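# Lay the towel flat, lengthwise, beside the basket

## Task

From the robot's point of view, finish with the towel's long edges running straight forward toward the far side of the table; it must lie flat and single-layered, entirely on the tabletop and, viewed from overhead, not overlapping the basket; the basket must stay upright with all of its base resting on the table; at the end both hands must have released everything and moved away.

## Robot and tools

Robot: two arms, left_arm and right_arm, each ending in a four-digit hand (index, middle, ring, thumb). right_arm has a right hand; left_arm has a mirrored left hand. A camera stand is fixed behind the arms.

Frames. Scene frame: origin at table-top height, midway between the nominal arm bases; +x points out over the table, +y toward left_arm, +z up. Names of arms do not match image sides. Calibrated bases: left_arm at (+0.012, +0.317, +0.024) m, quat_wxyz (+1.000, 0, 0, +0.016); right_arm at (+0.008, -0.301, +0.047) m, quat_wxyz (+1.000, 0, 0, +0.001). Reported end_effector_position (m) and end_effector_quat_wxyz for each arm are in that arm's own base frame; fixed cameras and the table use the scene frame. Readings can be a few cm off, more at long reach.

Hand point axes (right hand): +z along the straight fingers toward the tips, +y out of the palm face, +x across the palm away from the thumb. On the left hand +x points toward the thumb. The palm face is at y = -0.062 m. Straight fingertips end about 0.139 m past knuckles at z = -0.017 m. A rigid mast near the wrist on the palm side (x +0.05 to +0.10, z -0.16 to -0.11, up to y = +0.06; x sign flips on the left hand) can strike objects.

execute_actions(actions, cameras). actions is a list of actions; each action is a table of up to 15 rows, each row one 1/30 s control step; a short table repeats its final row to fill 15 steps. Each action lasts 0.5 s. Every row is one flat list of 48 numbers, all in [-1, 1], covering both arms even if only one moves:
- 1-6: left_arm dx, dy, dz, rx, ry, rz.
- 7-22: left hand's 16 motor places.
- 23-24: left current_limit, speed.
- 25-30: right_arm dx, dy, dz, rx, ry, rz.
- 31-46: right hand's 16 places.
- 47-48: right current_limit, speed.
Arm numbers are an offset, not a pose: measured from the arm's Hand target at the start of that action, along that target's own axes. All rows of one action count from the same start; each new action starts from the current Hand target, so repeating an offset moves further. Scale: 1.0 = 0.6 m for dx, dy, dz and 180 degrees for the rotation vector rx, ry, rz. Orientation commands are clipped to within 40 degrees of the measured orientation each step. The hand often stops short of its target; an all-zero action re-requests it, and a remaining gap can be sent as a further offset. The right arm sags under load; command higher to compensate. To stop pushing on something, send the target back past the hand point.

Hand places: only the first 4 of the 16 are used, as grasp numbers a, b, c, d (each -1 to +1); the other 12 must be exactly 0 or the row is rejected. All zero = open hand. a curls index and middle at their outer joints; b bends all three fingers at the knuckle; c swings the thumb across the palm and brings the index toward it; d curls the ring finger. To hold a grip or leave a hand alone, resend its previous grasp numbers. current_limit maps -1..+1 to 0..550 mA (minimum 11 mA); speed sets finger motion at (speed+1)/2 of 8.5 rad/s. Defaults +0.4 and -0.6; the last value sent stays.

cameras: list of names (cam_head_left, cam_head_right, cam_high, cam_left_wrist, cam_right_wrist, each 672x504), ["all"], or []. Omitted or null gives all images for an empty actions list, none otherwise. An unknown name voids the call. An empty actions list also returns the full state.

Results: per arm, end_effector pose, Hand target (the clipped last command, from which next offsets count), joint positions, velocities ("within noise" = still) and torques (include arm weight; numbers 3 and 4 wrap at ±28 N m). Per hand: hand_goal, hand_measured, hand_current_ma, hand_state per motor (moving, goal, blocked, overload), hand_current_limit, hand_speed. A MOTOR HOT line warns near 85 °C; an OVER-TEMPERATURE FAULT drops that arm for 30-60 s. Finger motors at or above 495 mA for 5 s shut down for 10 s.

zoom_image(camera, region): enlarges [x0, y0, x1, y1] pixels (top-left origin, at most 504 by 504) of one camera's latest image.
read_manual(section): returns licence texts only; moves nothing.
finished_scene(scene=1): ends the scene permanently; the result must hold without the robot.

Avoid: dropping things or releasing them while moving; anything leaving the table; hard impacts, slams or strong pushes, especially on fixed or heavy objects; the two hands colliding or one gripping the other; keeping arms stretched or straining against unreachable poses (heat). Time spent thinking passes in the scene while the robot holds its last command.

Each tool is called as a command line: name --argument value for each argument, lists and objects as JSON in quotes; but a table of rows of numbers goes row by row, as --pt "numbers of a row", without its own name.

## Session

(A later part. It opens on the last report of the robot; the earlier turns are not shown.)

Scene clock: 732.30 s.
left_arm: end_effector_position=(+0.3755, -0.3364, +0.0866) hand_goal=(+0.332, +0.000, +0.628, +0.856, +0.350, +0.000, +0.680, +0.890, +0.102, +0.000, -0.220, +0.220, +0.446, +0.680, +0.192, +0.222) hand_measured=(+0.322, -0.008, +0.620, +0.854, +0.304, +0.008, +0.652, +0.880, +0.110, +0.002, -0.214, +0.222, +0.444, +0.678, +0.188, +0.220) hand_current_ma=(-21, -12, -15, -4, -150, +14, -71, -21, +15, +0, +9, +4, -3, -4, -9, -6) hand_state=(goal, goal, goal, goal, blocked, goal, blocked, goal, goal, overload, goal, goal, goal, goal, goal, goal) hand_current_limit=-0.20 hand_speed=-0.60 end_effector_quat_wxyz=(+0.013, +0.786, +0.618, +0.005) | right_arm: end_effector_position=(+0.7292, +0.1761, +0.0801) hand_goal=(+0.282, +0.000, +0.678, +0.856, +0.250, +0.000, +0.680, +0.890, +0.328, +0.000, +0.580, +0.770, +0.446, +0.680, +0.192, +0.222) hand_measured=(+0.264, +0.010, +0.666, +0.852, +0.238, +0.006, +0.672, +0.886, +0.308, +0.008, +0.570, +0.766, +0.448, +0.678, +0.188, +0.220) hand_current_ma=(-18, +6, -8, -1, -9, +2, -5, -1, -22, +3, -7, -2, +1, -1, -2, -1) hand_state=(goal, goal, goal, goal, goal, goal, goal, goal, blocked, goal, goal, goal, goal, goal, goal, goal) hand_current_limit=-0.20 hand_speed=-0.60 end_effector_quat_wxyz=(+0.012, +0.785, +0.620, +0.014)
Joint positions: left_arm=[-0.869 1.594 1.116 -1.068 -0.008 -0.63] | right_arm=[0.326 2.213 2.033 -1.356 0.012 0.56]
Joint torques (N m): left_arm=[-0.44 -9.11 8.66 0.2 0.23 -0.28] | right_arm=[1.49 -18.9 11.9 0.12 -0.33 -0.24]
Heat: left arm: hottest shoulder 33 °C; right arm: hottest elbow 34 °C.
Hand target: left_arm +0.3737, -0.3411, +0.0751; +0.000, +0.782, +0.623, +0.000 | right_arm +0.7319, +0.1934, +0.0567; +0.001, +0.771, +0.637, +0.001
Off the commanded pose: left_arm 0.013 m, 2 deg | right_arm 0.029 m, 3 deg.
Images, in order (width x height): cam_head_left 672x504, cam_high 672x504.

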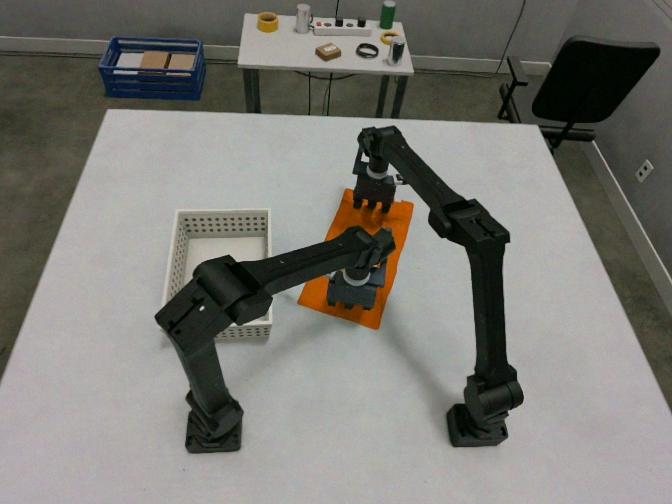

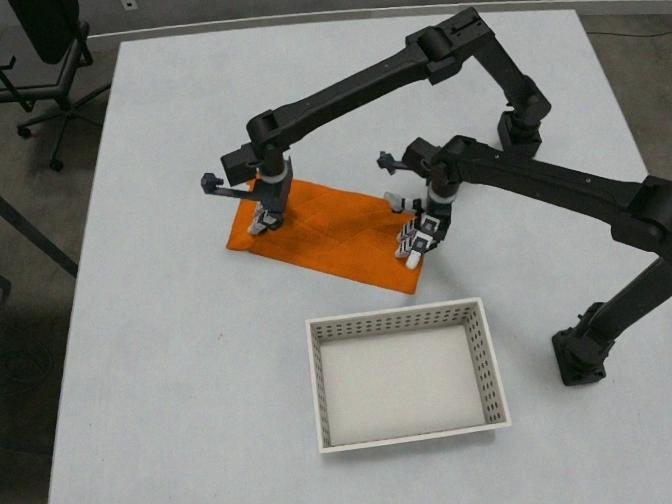

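execute_actions --actions '[[[-0.0112,-0.0063,0,0,0,-0.0278,-0.1,0.3,0.15,0.5,0,0,0,0,0,0,0,0,0,0,0,0,-0.2,-0.6,0.0398,-0.005,0,0,0,-0.0278,-0.1,0.3,0.15,0,0,0,0,0,0,0,0,0,0,0,0,0,-0.2,-0.6]],[[-0.0112,-0.0063,0,0,0,-0.0278,-0.1,0.3,0.15,0.5,0,0,0,0,0,0,0,0,0,0,0,0,-0.2,-0.6,0.0398,-0.005,0,0,0,-0.0278,-0.1,0.3,0.15,0,0,0,0,0,0,0,0,0,0,0,0,0,-0.2,-0.6]],[[-0.0112,-0.0063,0,0,0,-0.0278,-0.1,0.3,0.15,0.5,0,0,0,0,0,0,0,0,0,0,0,0,-0.2,-0.6,0.0398,-0.005,0,0,0,-0.0278,-0.1,0.3,0.15,0,0,0,0,0,0,0,0,0,0,0,0,0,-0.2,-0.6]]]' --cameras '["cam_head_left", "cam_high", "cam_head_right"]'

Scene clock: 760.30 s.
left_arm: end_effector_position=(+0.3626, -0.3513, +0.0864) hand_goal=(+0.332, +0.000, +0.628, +0.856, +0.350, +0.000, +0.680, +0.890, +0.102, +0.000, -0.220, +0.220, +0.446, +0.680, +0.192, +0.222) hand_measured=(+0.320, +0.000, +0.620, +0.852, +0.304, +0.022, +0.652, +0.880, +0.110, +0.002, -0.214, +0.222, +0.444, +0.678, +0.188, +0.220) hand_current_ma=(-26, +1, -18, -5, -150, +47, -71, -21, +15, +0, +9, +4, -2, -4, -9, -6) hand_state=(goal, goal, goal, goal, blocked, blocked, blocked, goal, goal, overload, goal, goal, goal, goal, goal, goal) hand_current_limit=-0.20 hand_speed=-0.60 end_effector_quat_wxyz=(+0.013, +0.696, +0.718, +0.004) | right_arm: end_effector_position=(+0.7309, +0.2475, +0.0813) hand_goal=(+0.282, +0.000, +0.678, +0.856, +0.250, +0.000, +0.680, +0.890, +0.328, +0.000, +0.580, +0.770, +0.446, +0.680, +0.192, +0.222) hand_measured=(+0.266, +0.010, +0.666, +0.852, +0.238, +0.006, +0.672, +0.886, +0.306, +0.008, +0.570, +0.766, +0.448, +0.678, +0.188, +0.220) hand_current_ma=(-16, +6, -8, -1, -9, +2, -5, -1, -23, +3, -7, -2, +1, -1, -2, -1) hand_state=(goal, goal, goal, goal, goal, goal, goal, goal, blocked, goal, goal, goal, goal, goal, goal, goal) hand_current_limit=-0.20 hand_speed=-0.60 end_effector_quat_wxyz=(+0.013, +0.697, +0.717, +0.015)
Joint positions: left_arm=[-0.938 1.652 1.19 -1.083 -0.013 -0.968] | right_arm=[0.397 2.247 2.095 -1.381 0.012 0.369]
Joint torques (N m): left_arm=[-0.67 -9.99 9.1 0.05 0.38 -0.18] | right_arm=[1.44 -19.43 11.97 0.03 -0.37 -0.24]
Heat: left arm: hottest elbow 33 °C; right arm: hottest elbow 33 °C.
Hand target: left_arm +0.3596, -0.3595, +0.0751; +0.000, +0.694, +0.720, +0.000 | right_arm +0.7303, +0.2653, +0.0567; +0.001, +0.682, +0.732, +0.001
Off the commanded pose: left_arm 0.014 m, 2 deg | right_arm 0.031 m, 3 deg.
Images, in order (width x height): cam_head_left 672x504, cam_head_right 672x504, cam_high 672x504.

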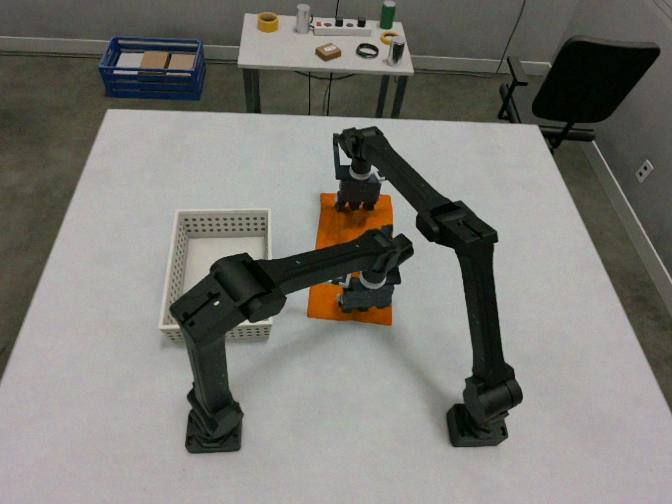

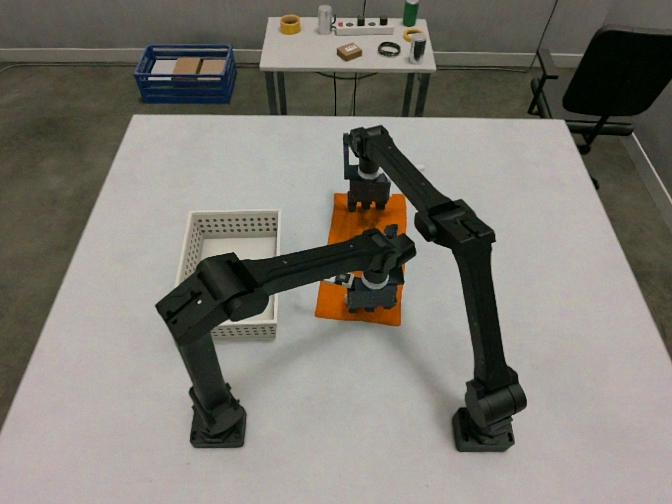

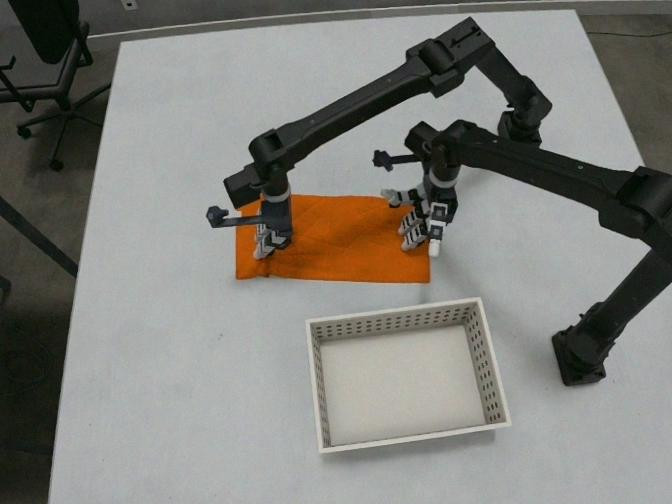

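zoom_image --camera "cam_head_left" --region '[280, 130, 440, 340]'

zoom_image --camera "cam_high" --region '[200, 150, 480, 330]'

Scaled by 2.400 from the camera's 672x504 image, which has a finer 960x720 frame.

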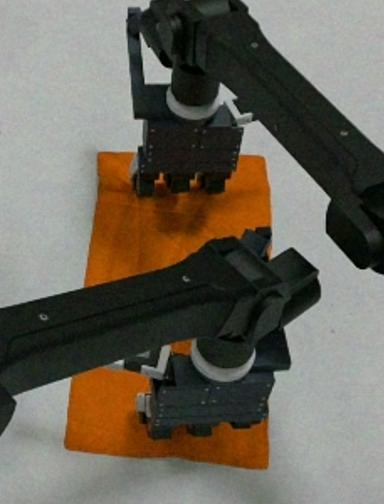

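Scaled by 1.800 from the camera's 672x504 image, which has a finer 960x720 frame.

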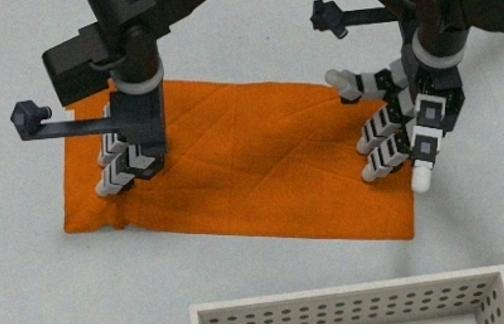

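zoom_image --camera "cam_head_left" --region '[0, 90, 200, 390]'

zoom_image --camera "cam_head_left" --region '[472, 90, 672, 390]'

Scaled by 1.680 from the camera's 672x504 image, which has a finer 960x720 frame.

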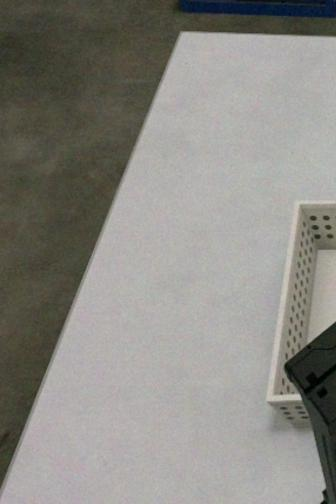

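Scaled by 1.680 from the camera's 672x504 image, which has a finer 960x720 frame.

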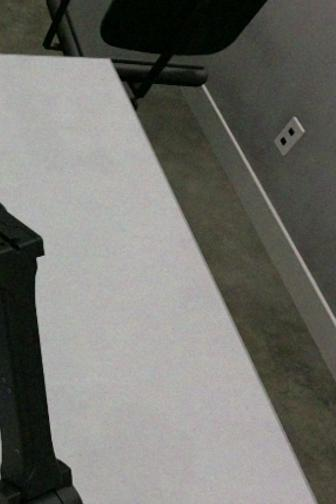

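execute_actions --actions '[[[-0.0178,0.0,0,0,0,-0.0222,-0.1,0.3,0.15,0.5,0,0,0,0,0,0,0,0,0,0,0,0,-0.2,-0.6,0.0229,0.003,0,0,0,-0.0222,-0.1,0.3,0.15,0,0,0,0,0,0,0,0,0,0,0,0,0,-0.2,-0.6]],[[-0.0178,0.0,0,0,0,-0.0222,-0.1,0.3,0.15,0.5,0,0,0,0,0,0,0,0,0,0,0,0,-0.2,-0.6,0.0229,0.003,0,0,0,-0.0222,-0.1,0.3,0.15,0,0,0,0,0,0,0,0,0,0,0,0,0,-0.2,-0.6]]]' --cameras '["cam_head_left", "cam_high"]'

zoom_image --camera "cam_head_left" --region '[280, 130, 440, 340]'

Scene clock: 830.23 s.
left_arm: end_effector_position=(+0.3627, -0.3623, +0.0881) hand_goal=(+0.332, +0.000, +0.628, +0.856, +0.350, +0.000, +0.680, +0.890, +0.102, +0.000, -0.220, +0.220, +0.446, +0.680, +0.192, +0.222) hand_measured=(+0.328, +0.000, +0.622, +0.852, +0.308, +0.012, +0.654, +0.880, +0.110, +0.002, -0.214, +0.222, +0.446, +0.678, +0.188, +0.220) hand_current_ma=(-6, -1, -13, -5, -136, +22, -66, -18, +15, +0, +9, +4, +0, -4, -9, -6) hand_state=(goal, goal, goal, goal, blocked, goal, blocked, goal, goal, overload, goal, goal, goal, goal, goal, goal) hand_current_limit=-0.20 hand_speed=-0.60 end_effector_quat_wxyz=(+0.012, +0.659, +0.752, +0.007) | right_arm: end_effector_position=(+0.7330, +0.2641, +0.0820) hand_goal=(+0.282, +0.000, +0.678, +0.856, +0.250, +0.000, +0.680, +0.890, +0.328, +0.000, +0.580, +0.770, +0.446, +0.680, +0.192, +0.222) hand_measured=(+0.268, +0.008, +0.668, +0.852, +0.238, +0.004, +0.672, +0.886, +0.306, +0.008, +0.570, +0.766, +0.448, +0.678, +0.188, +0.220) hand_current_ma=(-11, +4, -6, -1, -8, +1, -5, -1, -24, +4, -7, -2, +0, -1, -2, -1) hand_state=(goal, goal, goal, goal, goal, goal, goal, goal, blocked, goal, goal, goal, goal, goal, goal, goal) hand_current_limit=-0.20 hand_speed=-0.60 end_effector_quat_wxyz=(+0.016, +0.657, +0.754, +0.012)
Joint positions: left_arm=[-0.959 1.695 1.251 -1.107 -0.018 -1.091] | right_arm=[0.408 2.259 2.117 -1.393 0.019 0.27]
Joint torques (N m): left_arm=[0.5 -14.15 7.45 0.43 -0.01 0] | right_arm=[0.03 -24.12 9.35 0.65 0.02 0.01]
Heat: left arm: hottest elbow 37 °C; right arm: hottest elbow 33 °C.
Hand target: left_arm +0.3622, -0.3628, +0.0870; +0.011, +0.659, +0.752, +0.005 (last step not sent: back at the drive's target) | right_arm +0.7328, +0.2646, +0.0819; +0.015, +0.657, +0.754, +0.013 (last step not sent: back at the drive's target)
Off the commanded pose: left_arm 0.023 m, 3 deg | right_arm 0.039 m, 5 deg.
led back after a hold (left arm): the arm was led back toward your command in small steps, so it may still be short of it.
led back after a hold (right arm): the arm was led back toward your command in small steps, so it may still be short of it.
pose unreachable (left arm): on one or more control steps of this call, first in action 1 (counted from 0), this arm could not follow its commanded pose, so it was not sent that pose on those steps. It may still have moved: this result reports where it is.
cause: moving toward the commanded pose would bring a part of the arm too close to another arm (a part of this arm just beyond joint 3 (elbow) and a part of the right arm just beyond its joint 3 (elbow), along the way the arms are being sent, or toward where that arm still pushes).
pose unreachable (right arm): on one or more control steps of this call, first in action 1 (counted from 0), this arm could not follow its commanded pose, so it was not sent that pose on those steps. It may still have moved: this result reports where it is.
cause: moving toward the commanded pose would bring a part of the arm too close to another arm (a part of this arm just beyond joint 3 (elbow) and a part of the left arm just beyond its joint 3 (elbow), along the way the arms are being sent, or toward where that arm still pushes).
Images, in order (width x height): cam_head_left 672x504, cam_high 672x504.

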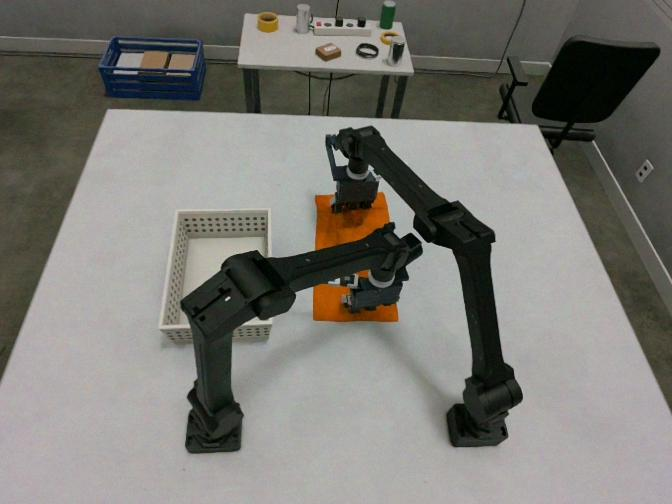

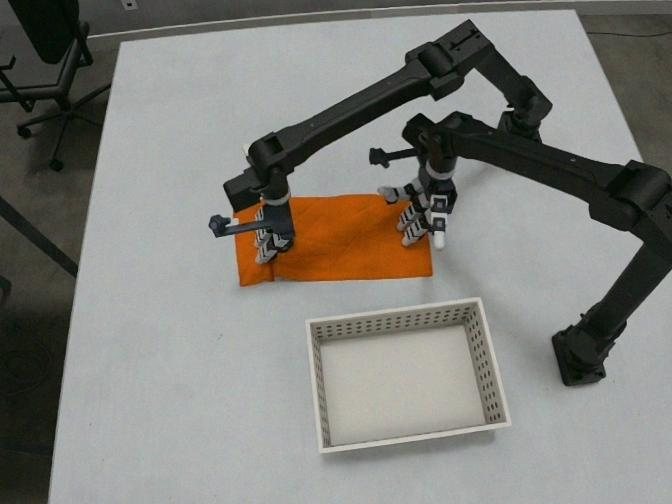

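Scaled by 2.400 from the camera's 672x504 image, which has a finer 960x720 frame.

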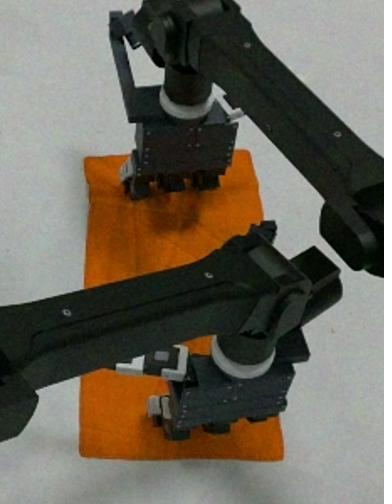

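execute_actions --actions '[[[0,0,-0.05,0,0,0,-0.1,0.3,0.15,0.5,0,0,0,0,0,0,0,0,0,0,0,0,-0.2,-0.6,0,0,0,0,0,0,-0.1,0.3,0.15,0,0,0,0,0,0,0,0,0,0,0,0,0,-0.2,-0.6]],[[0.12,0,-0.06,0,0,0,-0.1,0.3,0.15,0.5,0,0,0,0,0,0,0,0,0,0,0,0,-0.2,-0.6,0,0,0,0,0,0,-0.1,0.3,0.15,0,0,0,0,0,0,0,0,0,0,0,0,0,-0.2,-0.6]],[[0.15,0,-0.08,0,0,0,-0.1,0.3,0.15,0.5,0,0,0,0,0,0,0,0,0,0,0,0,-0.2,-0.6,0,0,0,0,0,0,-0.1,0.3,0.15,0,0,0,0,0,0,0,0,0,0,0,0,0,-0.2,-0.6]],[[0.1,0,-0.05,0,0,0,-0.1,0.3,0.15,0.5,0,0,0,0,0,0,0,0,0,0,0,0,-0.2,-0.6,0,0,-0.06,0,0,0,-0.1,0.3,0.15,0,0,0,0,0,0,0,0,0,0,0,0,0,-0.2,-0.6]]]' --cameras '["cam_head_left", "cam_high"]'

zoom_image --camera "cam_head_left" --region '[260, 130, 440, 340]'

zoom_image --camera "cam_high" --region '[200, 150, 480, 330]'

Scene clock: 853.60 s.
left_arm: end_effector_position=(+0.3263, -0.1360, +0.2228) hand_goal=(+0.332, +0.000, +0.628, +0.856, +0.350, +0.000, +0.680, +0.890, +0.102, +0.000, -0.220, +0.220, +0.446, +0.680, +0.192, +0.222) hand_measured=(+0.340, -0.004, +0.632, +0.856, +0.354, +0.000, +0.678, +0.888, +0.110, -0.006, -0.214, +0.222, +0.446, +0.678, +0.188, +0.220) hand_current_ma=(+14, -4, +5, +0, +7, -1, -2, -3, +16, +0, +9, +4, -1, -4, -10, -6) hand_state=(goal, goal, goal, goal, goal, goal, goal, goal, goal, overload, goal, goal, goal, goal, goal, goal) hand_current_limit=-0.20 hand_speed=-0.60 end_effector_quat_wxyz=(+0.008, +0.651, +0.759, +0.006) | right_arm: end_effector_position=(+0.7218, +0.2594, +0.0836) hand_goal=(+0.282, +0.000, +0.678, +0.856, +0.250, +0.000, +0.680, +0.890, +0.328, +0.000, +0.580, +0.770, +0.446, +0.680, +0.192, +0.222) hand_measured=(+0.282, +0.002, +0.674, +0.852, +0.248, +0.002, +0.674, +0.886, +0.312, +0.004, +0.570, +0.766, +0.448, +0.678, +0.188, +0.220) hand_current_ma=(+0, +1, -1, -1, +0, +0, -2, -1, -16, +1, -7, -2, +0, -1, -2, -1) hand_state=(goal, goal, goal, goal, goal, goal, goal, goal, goal, goal, goal, goal, goal, goal, goal, goal) hand_current_limit=-0.20 hand_speed=-0.60 end_effector_quat_wxyz=(+0.005, +0.657, +0.754, -0.009)
Joint positions: left_arm=[-0.613 1.111 1.029 -1.471 -0.01 -0.765] | right_arm=[0.408 2.256 2.126 -1.454 0.018 0.27]
Joint torques (N m): left_arm=[-0.26 -5.36 9.98 0.23 0 0.22] | right_arm=[0.09 -25.82 13.03 -0.06 0.05 0.02]
Heat: left arm: hottest elbow 35 °C; right arm: hottest elbow 33 °C.
Hand target: left_arm +0.3301, -0.1416, +0.2286; +0.011, +0.659, +0.752, +0.005 | right_arm +0.7313, +0.2645, +0.1178; +0.015, +0.657, +0.754, +0.013
Off the commanded pose: left_arm 0.009 m, 1 deg | right_arm 0.036 m, 3 deg.
Images, in order (width x height): cam_head_left 672x504, cam_high 672x504.

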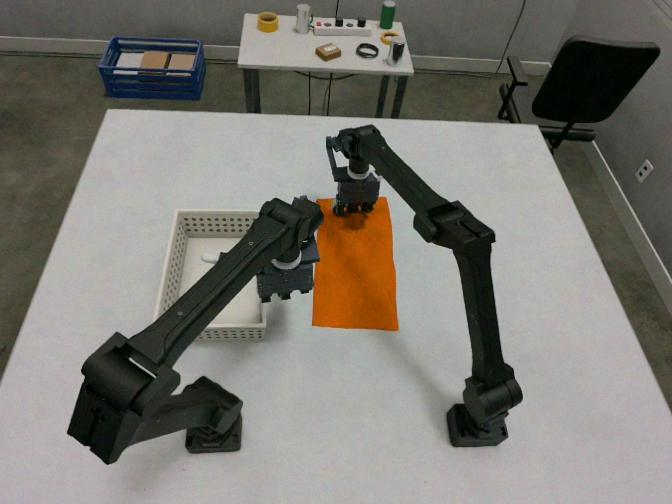

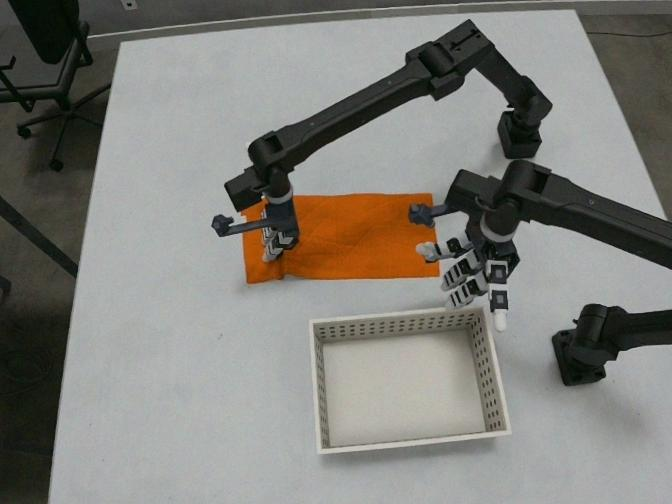

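Scaled by 2.400 from the camera's 672x504 image, which has a finer 960x720 frame.

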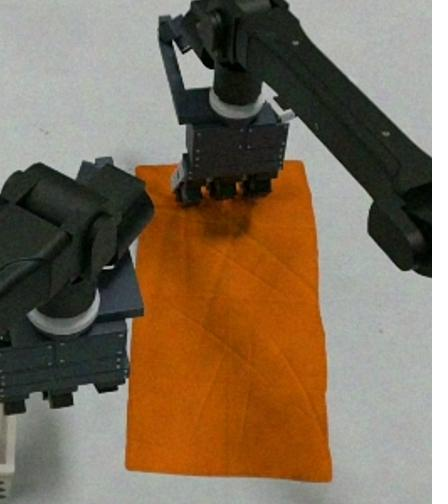

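Scaled by 1.800 from the camera's 672x504 image, which has a finer 960x720 frame.

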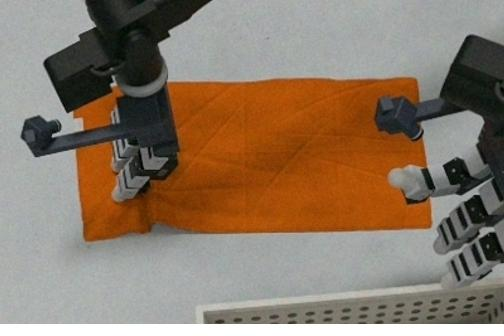

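zoom_image --camera "cam_high" --region '[290, 200, 540, 470]'

zoom_image --camera "cam_head_left" --region '[130, 190, 330, 360]'

Scaled by 1.867 from the camera's 672x504 image, which has a finer 960x720 frame.

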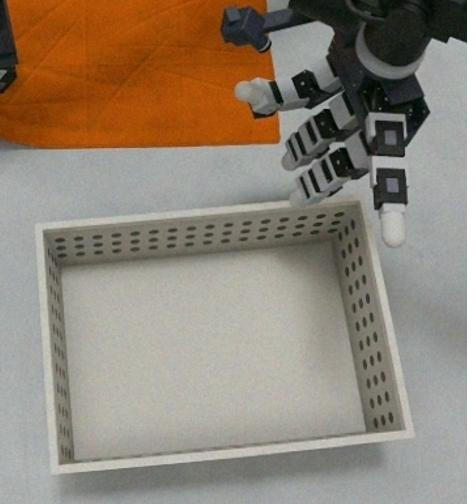

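Scaled by 2.520 from the camera's 672x504 image, which has a finer 960x720 frame.

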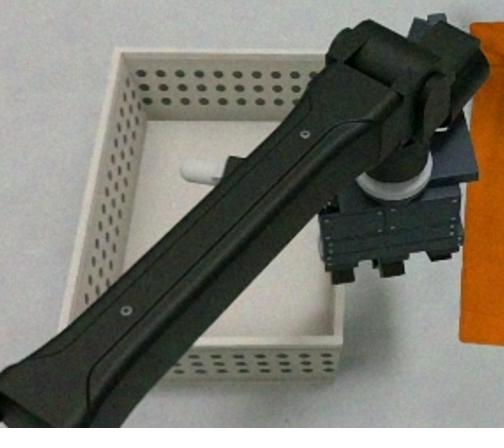

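execute_actions --actions '[[[0,0,-0.1,0,0,0,-0.1,0.3,0.15,0.5,0,0,0,0,0,0,0,0,0,0,0,0,-0.2,-0.6,0,0,-0.05,0,0,0,-0.1,0.3,0.15,0,0,0,0,0,0,0,0,0,0,0,0,0,-0.2,-0.6]],[[0,0,-0.1,0,0,0,-0.1,0.3,0.15,0.5,0,0,0,0,0,0,0,0,0,0,0,0,-0.2,-0.6,0,0,-0.08,0,0,0,-0.1,0.3,0.15,0,0,0,0,0,0,0,0,0,0,0,0,0,-0.2,-0.6]],[[0.15,0,0,0,0,0,-0.1,0.3,0.15,0.5,0,0,0,0,0,0,0,0,0,0,0,0,-0.2,-0.6,0,0,-0.1,0,0,0,-0.1,0.3,0.15,0,0,0,0,0,0,0,0,0,0,0,0,0,-0.2,-0.6]],[[0.15,0,0,0,0,0,-0.1,0.3,0.15,0.5,0,0,0,0,0,0,0,0,0,0,0,0,-0.2,-0.6,-0.15,0,0,0,0,0,-0.1,0.3,0.15,0,0,0,0,0,0,0,0,0,0,0,0,0,-0.2,-0.6]],[[0.0,0,0,0,0,0,-0.1,0.3,0.15,0.5,0,0,0,0,0,0,0,0,0,0,0,0,-0.2,-0.6,-0.2,0,0,0,0,0,-0.1,0.3,0.15,0,0,0,0,0,0,0,0,0,0,0,0,0,-0.2,-0.6]]]' --cameras '["cam_head_left", "cam_high"]'

zoom_image --camera "cam_head_left" --region '[260, 160, 440, 350]'

zoom_image --camera "cam_high" --region '[200, 150, 520, 470]'

Scene clock: 883.30 s.
left_arm: end_effector_position=(+0.3003, +0.0406, +0.3379) hand_goal=(+0.332, +0.000, +0.628, +0.856, +0.350, +0.000, +0.680, +0.890, +0.102, +0.000, -0.220, +0.220, +0.446, +0.680, +0.192, +0.222) hand_measured=(+0.338, -0.002, +0.630, +0.856, +0.356, +0.000, +0.680, +0.888, +0.110, -0.016, -0.214, +0.222, +0.446, +0.678, +0.188, +0.220) hand_current_ma=(+9, -1, +4, +0, +9, -1, -1, -3, +17, +0, +9, +4, +1, -4, -11, -6) hand_state=(goal, goal, goal, goal, goal, goal, goal, goal, goal, overload, goal, goal, goal, goal, goal, goal) hand_current_limit=-0.20 hand_speed=-0.60 end_effector_quat_wxyz=(+0.066, +0.646, +0.758, +0.065) | right_arm: end_effector_position=(+0.7553, +0.0533, +0.2284) hand_goal=(+0.282, +0.000, +0.678, +0.856, +0.250, +0.000, +0.680, +0.890, +0.328, +0.000, +0.580, +0.770, +0.446, +0.680, +0.192, +0.222) hand_measured=(+0.288, +0.000, +0.676, +0.852, +0.256, +0.000, +0.678, +0.886, +0.334, +0.000, +0.580, +0.768, +0.446, +0.678, +0.188, +0.220) hand_current_ma=(+3, +0, +0, -1, +2, +0, +0, -1, +2, +0, +0, -1, +0, -1, -2, -1) hand_state=(goal, goal, goal, goal, goal, goal, goal, goal, goal, goal, goal, goal, goal, goal, goal, goal) hand_current_limit=-0.20 hand_speed=-0.60 end_effector_quat_wxyz=(+0.016, +0.663, +0.748, +0.013)
Joint positions: left_arm=[0.015 0.813 1.115 -1.686 -0.01 -0.144] | right_arm=[0.1 2.144 2.303 -1.689 0.007 -0.02]
Joint torques (N m): left_arm=[0.32 -1.32 10.14 0.95 0.09 0.19] | right_arm=[0.15 -25.7 10.36 0.58 -0.01 -0.13]
Heat: left arm: hottest elbow 38 °C; right arm: hottest elbow 36 °C.
Hand target: left_arm +0.3038, +0.0378, +0.3466; +0.011, +0.659, +0.752, +0.005 | right_arm +0.7545, +0.0563, +0.2570; +0.015, +0.657, +0.754, +0.013
Off the commanded pose: left_arm 0.010 m, 10 deg | right_arm 0.029 m, 1 deg.
joint sent to its limit (left arm) — joint 4 (wrist pitch), lower limit. The joint targets are off in orientation, not in position.
joint sent to its limit (right arm) — joint 4 (wrist pitch), lower limit. The joint targets still meet the commanded pose.
Images, in order (width x height): cam_head_left 672x504, cam_high 672x504.

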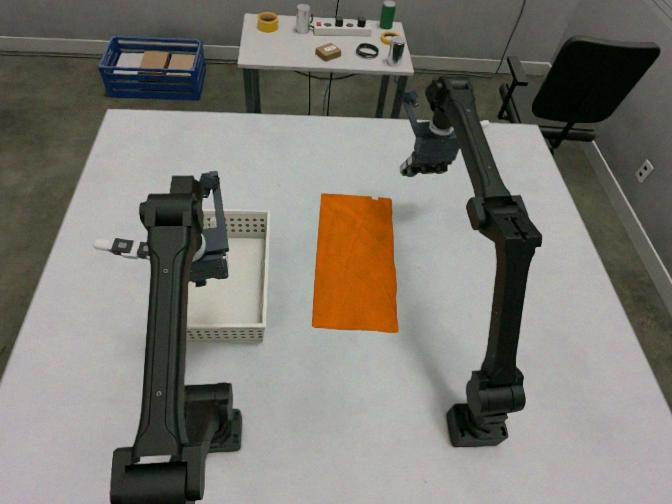

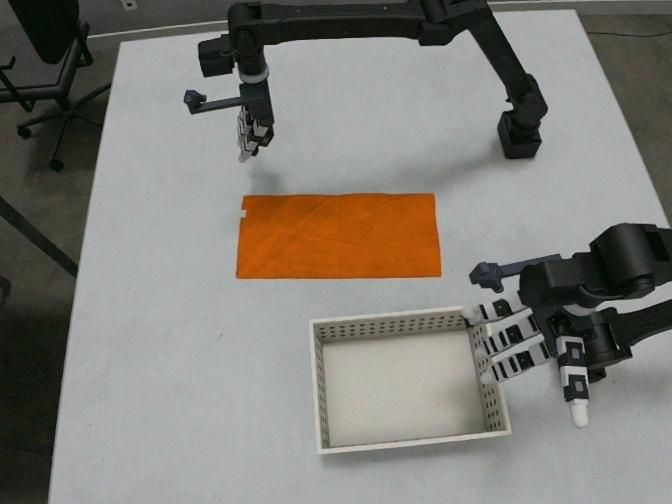

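Scaled by 2.653 from the camera's 672x504 image, which has a finer 960x720 frame.

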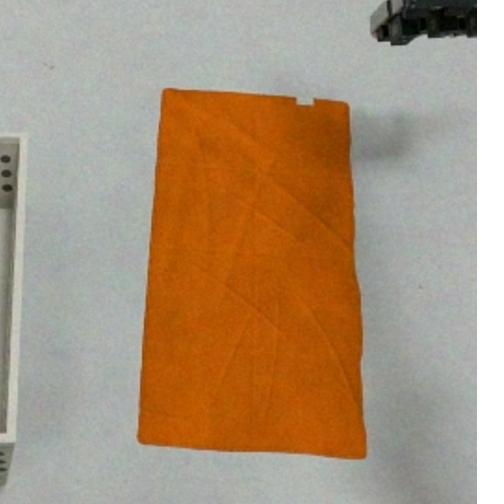

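Scaled by 1.575 from the camera's 672x504 image, which has a finer 960x720 frame.

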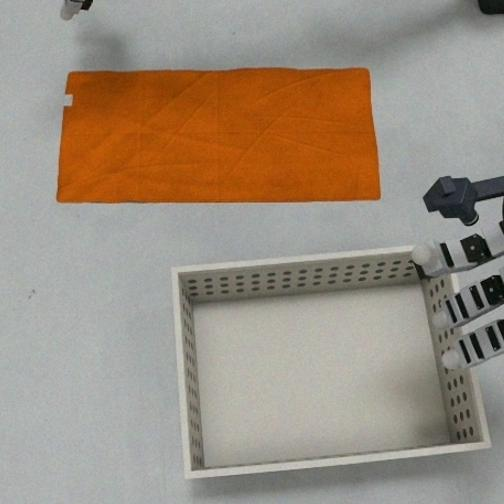

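execute_actions --actions '[[[0,0,0,0,0,0,-0.1,0.3,0.15,0.5,0,0,0,0,0,0,0,0,0,0,0,0,-0.2,-0.6,0.174,0.007,0.05,0,0,0.022,-0.1,0.3,0.15,0,0,0,0,0,0,0,0,0,0,0,0,0,-0.2,-0.6]],[[0,0,0,0,0,0,-0.1,0.3,0.15,0.5,0,0,0,0,0,0,0,0,0,0,0,0,-0.2,-0.6,0.174,0.007,0.05,0,0,0,-0.1,0.3,0.15,0,0,0,0,0,0,0,0,0,0,0,0,0,-0.2,-0.6]],[[0,0,0,0,0,0,-0.1,0.3,0.15,0.5,0,0,0,0,0,0,0,0,0,0,0,0,-0.2,-0.6,0,0,0.13,0,0,0,-0.1,0.3,0.15,0,0,0,0,0,0,0,0,0,0,0,0,0,-0.2,-0.6]]]' --cameras '["cam_head_left", "cam_high"]'

zoom_image --camera "cam_high" --region '[200, 150, 520, 470]'

Scene clock: 913.70 s.
left_arm: end_effector_position=(+0.3003, +0.0406, +0.3379) hand_goal=(+0.332, +0.000, +0.628, +0.856, +0.350, +0.000, +0.680, +0.890, +0.102, +0.000, -0.220, +0.220, +0.446, +0.680, +0.192, +0.222) hand_measured=(+0.338, -0.002, +0.630, +0.856, +0.356, +0.000, +0.680, +0.888, +0.110, -0.016, -0.214, +0.222, +0.446, +0.678, +0.188, +0.220) hand_current_ma=(+9, -1, +4, +0, +9, -1, -1, -3, +17, +0, +9, +4, +1, -4, -11, -6) hand_state=(goal, goal, goal, goal, goal, goal, goal, goal, goal, overload, goal, goal, goal, goal, goal, goal) hand_current_limit=-0.20 hand_speed=-0.60 end_effector_quat_wxyz=(+0.066, +0.646, +0.758, +0.065) | right_arm: end_effector_position=(+0.7407, +0.2697, +0.1126) hand_goal=(+0.282, +0.000, +0.678, +0.856, +0.250, +0.000, +0.680, +0.890, +0.328, +0.000, +0.580, +0.770, +0.446, +0.680, +0.192, +0.222) hand_measured=(+0.288, +0.000, +0.678, +0.854, +0.256, +0.000, +0.680, +0.888, +0.334, +0.000, +0.580, +0.768, +0.446, +0.678, +0.188, +0.220) hand_current_ma=(+4, +0, +0, -1, +3, +0, +0, -1, +3, +0, +0, -1, +0, -1, -2, -1) hand_state=(goal, goal, goal, goal, goal, goal, goal, goal, goal, goal, goal, goal, goal, goal, goal, goal) hand_current_limit=-0.20 hand_speed=-0.60 end_effector_quat_wxyz=(+0.010, +0.674, +0.739, +0.004)
Joint positions: left_arm=[0.015 0.813 1.115 -1.686 -0.01 -0.143] | right_arm=[0.415 2.312 2.296 -1.54 0.015 0.323]
Joint torques (N m): left_arm=[-0.32 -0.91 10.22 0.75 0.08 0.14] | right_arm=[-0.5 -24.7 10.21 1.11 0.18 0.15]
Heat: left arm: hottest elbow 36 °C; right arm: hottest elbow 34 °C.
Hand target: left_arm +0.3038, +0.0378, +0.3466; +0.011, +0.659, +0.752, +0.005 | right_arm +0.7470, +0.2649, +0.1185; +0.014, +0.683, +0.731, +0.014
Off the commanded pose: left_arm 0.010 m, 10 deg | right_arm 0.010 m, 2 deg.
joint sent to its limit (left arm) — joint 4 (wrist pitch), lower limit. The joint targets are off in orientation, not in position.
Images, in order (width x height): cam_head_left 672x504, cam_high 672x504.

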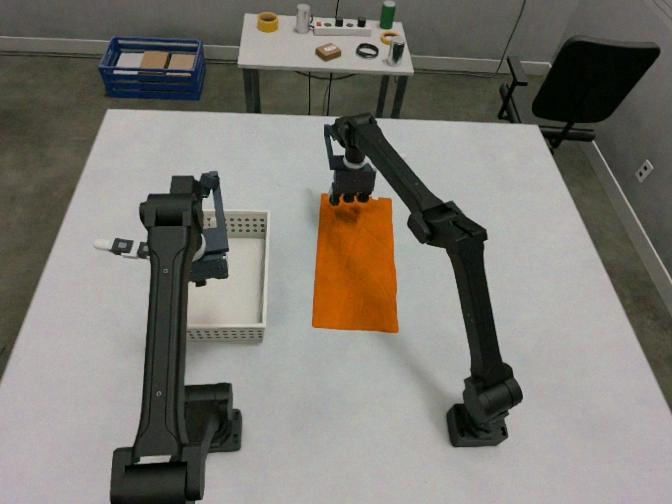

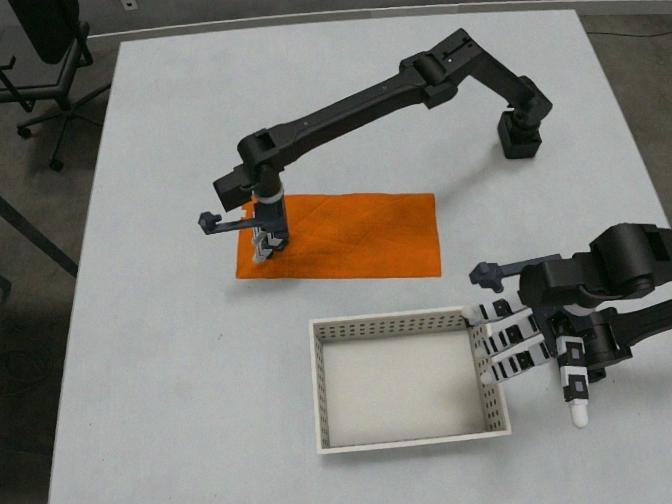

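Scaled by 1.575 from the camera's 672x504 image, which has a finer 960x720 frame.

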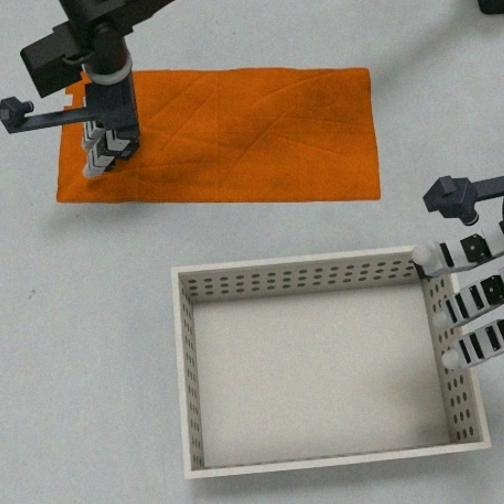

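execute_actions --actions '[[[0,0,0,0,0,0,-0.1,0.3,0.15,0.5,0,0,0,0,0,0,0,0,0,0,0,0,-0.2,-0.6,0,0,0.05,0,0,0,-0.1,0.3,0.15,0,0,0,0,0,0,0,0,0,0,0,0,0,-0.2,-0.6]],[[0,0,0,0,0,0,-0.1,0.3,0.15,0.5,0,0,0,0,0,0,0,0,0,0,0,0,-0.2,-0.6,0,0,0.05,0,0,0,-0.1,0.3,0.15,0,0,0,0,0,0,0,0,0,0,0,0,0,-0.2,-0.6]]]' --cameras '["cam_head_left"]'

Scene clock: 948.77 s.
left_arm: end_effector_position=(+0.3003, +0.0406, +0.3379) hand_goal=(+0.332, +0.000, +0.628, +0.856, +0.350, +0.000, +0.680, +0.890, +0.102, +0.000, -0.220, +0.220, +0.446, +0.680, +0.192, +0.222) hand_measured=(+0.338, -0.002, +0.630, +0.856, +0.356, +0.000, +0.680, +0.888, +0.110, -0.016, -0.214, +0.222, +0.446, +0.678, +0.188, +0.220) hand_current_ma=(+9, -1, +4, +0, +9, -1, -1, -3, +17, +0, +9, +4, +1, -4, -11, -6) hand_state=(goal, goal, goal, goal, goal, goal, goal, goal, goal, overload, goal, goal, goal, goal, goal, goal) hand_current_limit=-0.20 hand_speed=-0.60 end_effector_quat_wxyz=(+0.066, +0.646, +0.758, +0.065) | right_arm: end_effector_position=(+0.7493, +0.2730, +0.0835) hand_goal=(+0.282, +0.000, +0.678, +0.856, +0.250, +0.000, +0.680, +0.890, +0.328, +0.000, +0.580, +0.770, +0.446, +0.680, +0.192, +0.222) hand_measured=(+0.274, +0.002, +0.676, +0.854, +0.250, +0.000, +0.678, +0.888, +0.322, +0.004, +0.578, +0.768, +0.446, +0.678, +0.188, +0.220) hand_current_ma=(-4, +0, +0, -1, +0, +0, +0, -1, -4, +1, -1, -1, +0, -1, -2, -1) hand_state=(goal, goal, goal, goal, goal, goal, goal, goal, goal, goal, goal, goal, goal, goal, goal, goal) hand_current_limit=-0.20 hand_speed=-0.60 end_effector_quat_wxyz=(+0.019, +0.675, +0.737, +0.024)
Joint positions: left_arm=[0.015 0.813 1.115 -1.686 -0.01 -0.143] | right_arm=[0.415 2.313 2.212 -1.41 0.016 0.326]
Joint torques (N m): left_arm=[0.26 -1.85 10 0.72 0.07 0.2] | right_arm=[-0.85 -22.71 7.8 1.52 0.13 0.12]
Heat: left arm: hottest elbow 36 °C; right arm: hottest elbow 32 °C.
Hand target: left_arm +0.3038, +0.0378, +0.3466; +0.011, +0.659, +0.752, +0.005 | right_arm +0.7495, +0.2650, +0.0587; +0.014, +0.683, +0.730, +0.014
Off the commanded pose: left_arm 0.010 m, 10 deg | right_arm 0.026 m, 2 deg.
joint sent to its limit (left arm) — joint 4 (wrist pitch), lower limit. The joint targets are off in orientation, not in position.
Images, in order (width x height): cam_head_left 672x504.

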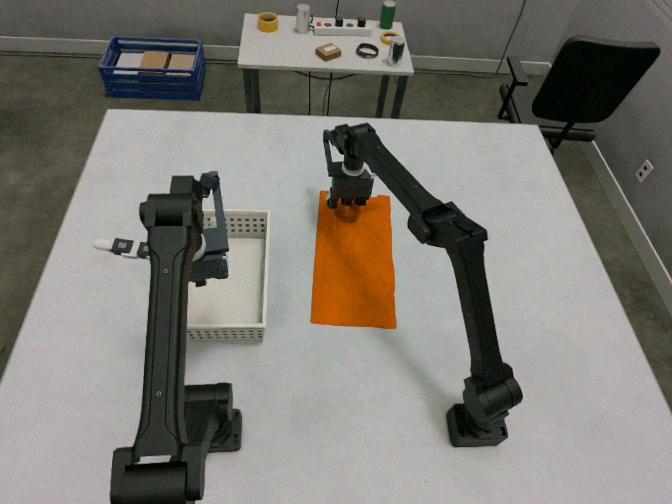

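execute_actions --actions '[[[0,0,0,0,0,0,-0.1,0.3,0.15,0.5,0,0,0,0,0,0,0,0,0,0,0,0,-0.2,-0.6,0.02,0,0,0,0,-0.008,-0.1,0.3,0.15,0,0,0,0,0,0,0,0,0,0,0,0,0,-0.2,-0.6]],[[0,0,0,0,0,0,-0.1,0.3,0.15,0.5,0,0,0,0,0,0,0,0,0,0,0,0,-0.2,-0.6,0.02,0,0,0,0,-0.008,-0.1,0.3,0.15,0,0,0,0,0,0,0,0,0,0,0,0,0,-0.2,-0.6]]]' --cameras '["cam_head_left"]'

zoom_image --camera "cam_head_left" --region '[260, 160, 440, 350]'

Scene clock: 963.77 s.
left_arm: end_effector_position=(+0.3003, +0.0406, +0.3379) hand_goal=(+0.332, +0.000, +0.628, +0.856, +0.350, +0.000, +0.680, +0.890, +0.102, +0.000, -0.220, +0.220, +0.446, +0.680, +0.192, +0.222) hand_measured=(+0.338, -0.002, +0.630, +0.856, +0.356, +0.000, +0.680, +0.888, +0.110, -0.016, -0.214, +0.222, +0.446, +0.678, +0.188, +0.220) hand_current_ma=(+9, -1, +4, +0, +9, -1, -1, -3, +17, +0, +9, +4, +1, -4, -11, -6) hand_state=(goal, goal, goal, goal, goal, goal, goal, goal, goal, overload, goal, goal, goal, goal, goal, goal) hand_current_limit=-0.20 hand_speed=-0.60 end_effector_quat_wxyz=(+0.066, +0.646, +0.758, +0.065) | right_arm: end_effector_position=(+0.7484, +0.2755, +0.0837) hand_goal=(+0.282, +0.000, +0.678, +0.856, +0.250, +0.000, +0.680, +0.890, +0.328, +0.000, +0.580, +0.770, +0.446, +0.680, +0.192, +0.222) hand_measured=(+0.274, +0.004, +0.676, +0.854, +0.250, +0.002, +0.678, +0.888, +0.320, +0.006, +0.576, +0.768, +0.446, +0.678, +0.188, +0.220) hand_current_ma=(-4, +1, +0, +0, +0, +0, +0, -1, -5, +2, -1, -1, +0, -1, -2, -1) hand_state=(goal, goal, goal, goal, goal, goal, goal, goal, goal, goal, goal, goal, goal, goal, goal, goal) hand_current_limit=-0.20 hand_speed=-0.60 end_effector_quat_wxyz=(+0.021, +0.673, +0.739, +0.024)
Joint positions: left_arm=[0.015 0.813 1.115 -1.686 -0.01 -0.143] | right_arm=[0.418 2.313 2.212 -1.41 0.019 0.326]
Joint torques (N m): left_arm=[0.15 -1.14 10.04 0.77 0.11 0.17] | right_arm=[1.38 -21.19 10.56 0.87 0.07 -0.1]
Heat: left arm: hottest elbow 36 °C; right arm: hottest elbow 32 °C.
Hand target: left_arm +0.3038, +0.0378, +0.3466; +0.011, +0.659, +0.752, +0.005 | right_arm +0.7475, +0.2890, +0.0587; +0.015, +0.664, +0.747, +0.013
Off the commanded pose: left_arm 0.010 m, 10 deg | right_arm 0.028 m, 2 deg.
joint sent to its limit (left arm) — joint 4 (wrist pitch), lower limit. The joint targets are off in orientation, not in position.
Images, in order (width x height): cam_head_left 672x504.

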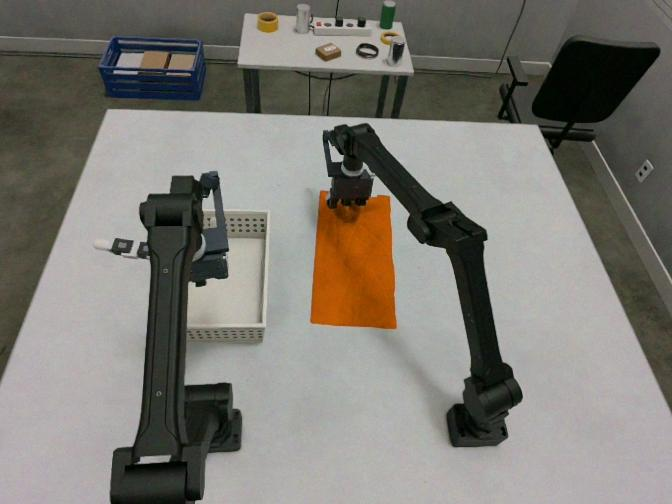

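Scaled by 2.653 from the camera's 672x504 image, which has a finer 960x720 frame.

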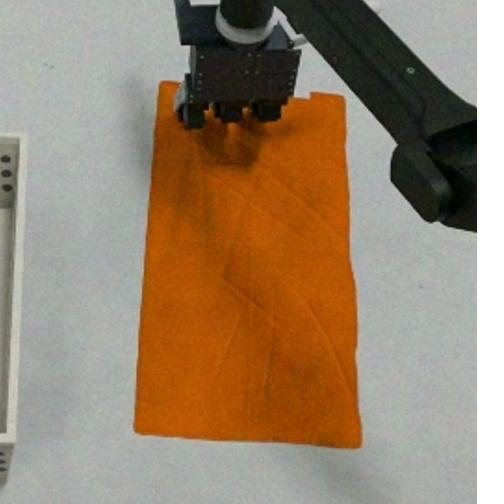

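execute_actions --actions '[[[0,0,0,0,0,0,-0.1,0.3,0.15,0.5,0,0,0,0,0,0,0,0,0,0,0,0,-0.2,-0.6,0.02,0,0,0,0,-0.005,-0.1,0.3,0.15,0,0,0,0,0,0,0,0,0,0,0,0,0,-0.2,-0.6]],[[0,0,0,0,0,0,-0.1,0.3,0.15,0.5,0,0,0,0,0,0,0,0,0,0,0,0,-0.2,-0.6,0.02,0,0,0,0,-0.005,-0.1,0.3,0.15,0,0,0,0,0,0,0,0,0,0,0,0,0,-0.2,-0.6]]]' --cameras '["cam_head_left"]'

zoom_image --camera "cam_head_left" --region '[260, 160, 440, 350]'

Scene clock: 972.87 s.
left_arm: end_effector_position=(+0.3003, +0.0406, +0.3379) hand_goal=(+0.332, +0.000, +0.628, +0.856, +0.350, +0.000, +0.680, +0.890, +0.102, +0.000, -0.220, +0.220, +0.446, +0.680, +0.192, +0.222) hand_measured=(+0.338, -0.002, +0.630, +0.856, +0.356, +0.000, +0.680, +0.888, +0.110, -0.016, -0.214, +0.222, +0.446, +0.678, +0.188, +0.220) hand_current_ma=(+9, -1, +4, +0, +9, -1, -1, -3, +17, +0, +9, +4, +1, -4, -11, -6) hand_state=(goal, goal, goal, goal, goal, goal, goal, goal, goal, overload, goal, goal, goal, goal, goal, goal) hand_current_limit=-0.20 hand_speed=-0.60 end_effector_quat_wxyz=(+0.066, +0.646, +0.758, +0.065) | right_arm: end_effector_position=(+0.7461, +0.2943, +0.0841) hand_goal=(+0.282, +0.000, +0.678, +0.856, +0.250, +0.000, +0.680, +0.890, +0.328, +0.000, +0.580, +0.770, +0.446, +0.680, +0.192, +0.222) hand_measured=(+0.272, +0.006, +0.672, +0.854, +0.246, +0.002, +0.676, +0.888, +0.314, +0.010, +0.574, +0.768, +0.446, +0.678, +0.188, +0.220) hand_current_ma=(-7, +2, -3, +0, -2, +1, -2, -1, -13, +5, -3, -1, +0, -1, -2, -1) hand_state=(goal, goal, goal, goal, goal, goal, goal, goal, goal, goal, goal, goal, goal, goal, goal, goal) hand_current_limit=-0.20 hand_speed=-0.60 end_effector_quat_wxyz=(+0.024, +0.665, +0.746, +0.026)
Joint positions: left_arm=[0.015 0.813 1.115 -1.686 -0.01 -0.143] | right_arm=[0.442 2.324 2.231 -1.411 0.025 0.326]
Joint torques (N m): left_arm=[0.03 -1.44 9.98 0.94 0.12 0.12] | right_arm=[1.49 -20.25 12.26 0.23 -0.14 -0.13]
Heat: left arm: hottest elbow 36 °C; right arm: hottest elbow 32 °C.
Hand target: left_arm +0.3038, +0.0378, +0.3466; +0.011, +0.659, +0.752, +0.005 | right_arm +0.7445, +0.3125, +0.0584; +0.015, +0.652, +0.758, +0.013
Off the commanded pose: left_arm 0.010 m, 10 deg | right_arm 0.031 m, 3 deg.
joint sent to its limit (left arm) — joint 4 (wrist pitch), lower limit. The joint targets are off in orientation, not in position.
Images, in order (width x height): cam_head_left 672x504.

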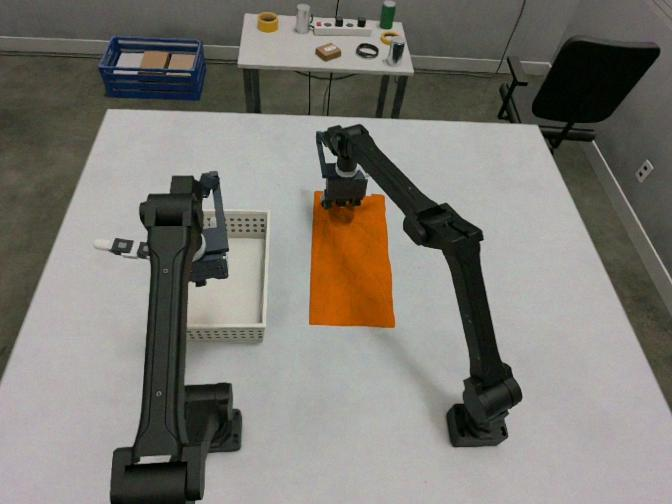

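Scaled by 2.653 from the camera's 672x504 image, which has a finer 960x720 frame.

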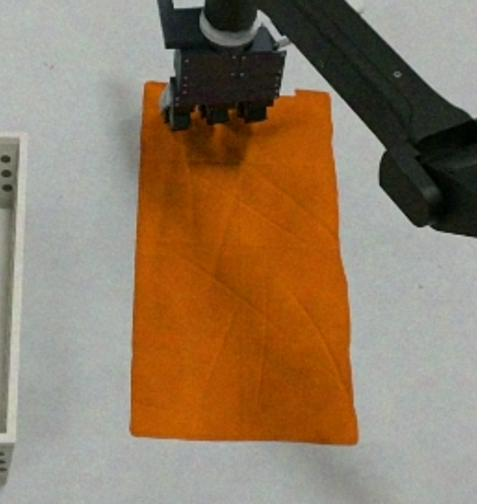

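execute_actions --actions '[[[0,0,0,0,0,0,-0.1,0.3,0.15,0.5,0,0,0,0,0,0,0,0,0,0,0,0,-0.2,-0.6,0.02,0,0,0,0,-0.007,-0.1,0.3,0.15,0,0,0,0,0,0,0,0,0,0,0,0,0,-0.2,-0.6]],[[0,0,0,0,0,0,-0.1,0.3,0.15,0.5,0,0,0,0,0,0,0,0,0,0,0,0,-0.2,-0.6,0.018,0,0,0,0,-0.007,-0.1,0.3,0.15,0,0,0,0,0,0,0,0,0,0,0,0,0,-0.2,-0.6]]]' --cameras '["cam_head_left"]'

zoom_image --camera "cam_head_left" --region '[260, 160, 440, 350]'

Scene clock: 989.93 s.
left_arm: end_effector_position=(+0.3003, +0.0406, +0.3379) hand_goal=(+0.332, +0.000, +0.628, +0.856, +0.350, +0.000, +0.680, +0.890, +0.102, +0.000, -0.220, +0.220, +0.446, +0.680, +0.192, +0.222) hand_measured=(+0.338, -0.002, +0.630, +0.856, +0.356, +0.000, +0.680, +0.888, +0.110, -0.016, -0.214, +0.222, +0.446, +0.678, +0.188, +0.220) hand_current_ma=(+9, -1, +4, +0, +9, -1, -1, -3, +17, +0, +9, +4, +1, -4, -11, -6) hand_state=(goal, goal, goal, goal, goal, goal, goal, goal, goal, overload, goal, goal, goal, goal, goal, goal) hand_current_limit=-0.20 hand_speed=-0.60 end_effector_quat_wxyz=(+0.066, +0.646, +0.758, +0.065) | right_arm: end_effector_position=(+0.7441, +0.3149, +0.0844) hand_goal=(+0.282, +0.000, +0.678, +0.856, +0.250, +0.000, +0.680, +0.890, +0.328, +0.000, +0.580, +0.770, +0.446, +0.680, +0.192, +0.222) hand_measured=(+0.272, +0.006, +0.672, +0.854, +0.246, +0.002, +0.676, +0.888, +0.314, +0.010, +0.574, +0.768, +0.446, +0.678, +0.188, +0.220) hand_current_ma=(-8, +2, -3, +0, -2, +1, -2, -1, -13, +6, -3, -1, +0, -1, -2, -1) hand_state=(goal, goal, goal, goal, goal, goal, goal, goal, goal, goal, goal, goal, goal, goal, goal, goal) hand_current_limit=-0.20 hand_speed=-0.60 end_effector_quat_wxyz=(+0.025, +0.652, +0.757, +0.027)
Joint positions: left_arm=[0.015 0.813 1.115 -1.686 -0.01 -0.143] | right_arm=[0.466 2.344 2.267 -1.425 0.025 0.316]
Joint torques (N m): left_arm=[0.67 -1.61 10.14 0.91 0.1 0.18] | right_arm=[1.79 -20.54 12.27 0.13 -0.13 -0.21]
Heat: left arm: hottest elbow 36 °C; right arm: hottest elbow 35 °C.
Hand target: left_arm +0.3038, +0.0378, +0.3466; +0.011, +0.659, +0.752, +0.005 | right_arm +0.7409, +0.3350, +0.0582; +0.015, +0.635, +0.772, +0.013
Off the commanded pose: left_arm 0.010 m, 10 deg | right_arm 0.033 m, 3 deg.
joint sent to its limit (left arm) — joint 4 (wrist pitch), lower limit. The joint targets are off in orientation, not in position.
Images, in order (width x height): cam_head_left 672x504.

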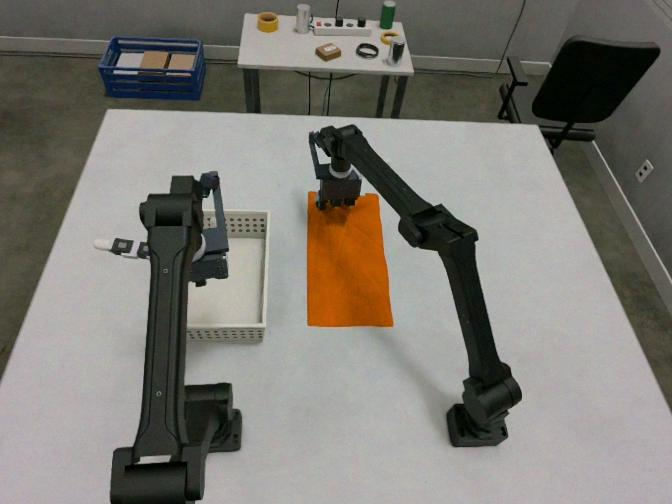

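Scaled by 2.653 from the camera's 672x504 image, which has a finer 960x720 frame.

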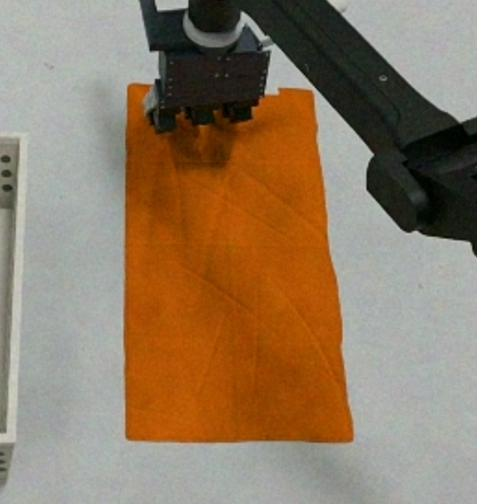

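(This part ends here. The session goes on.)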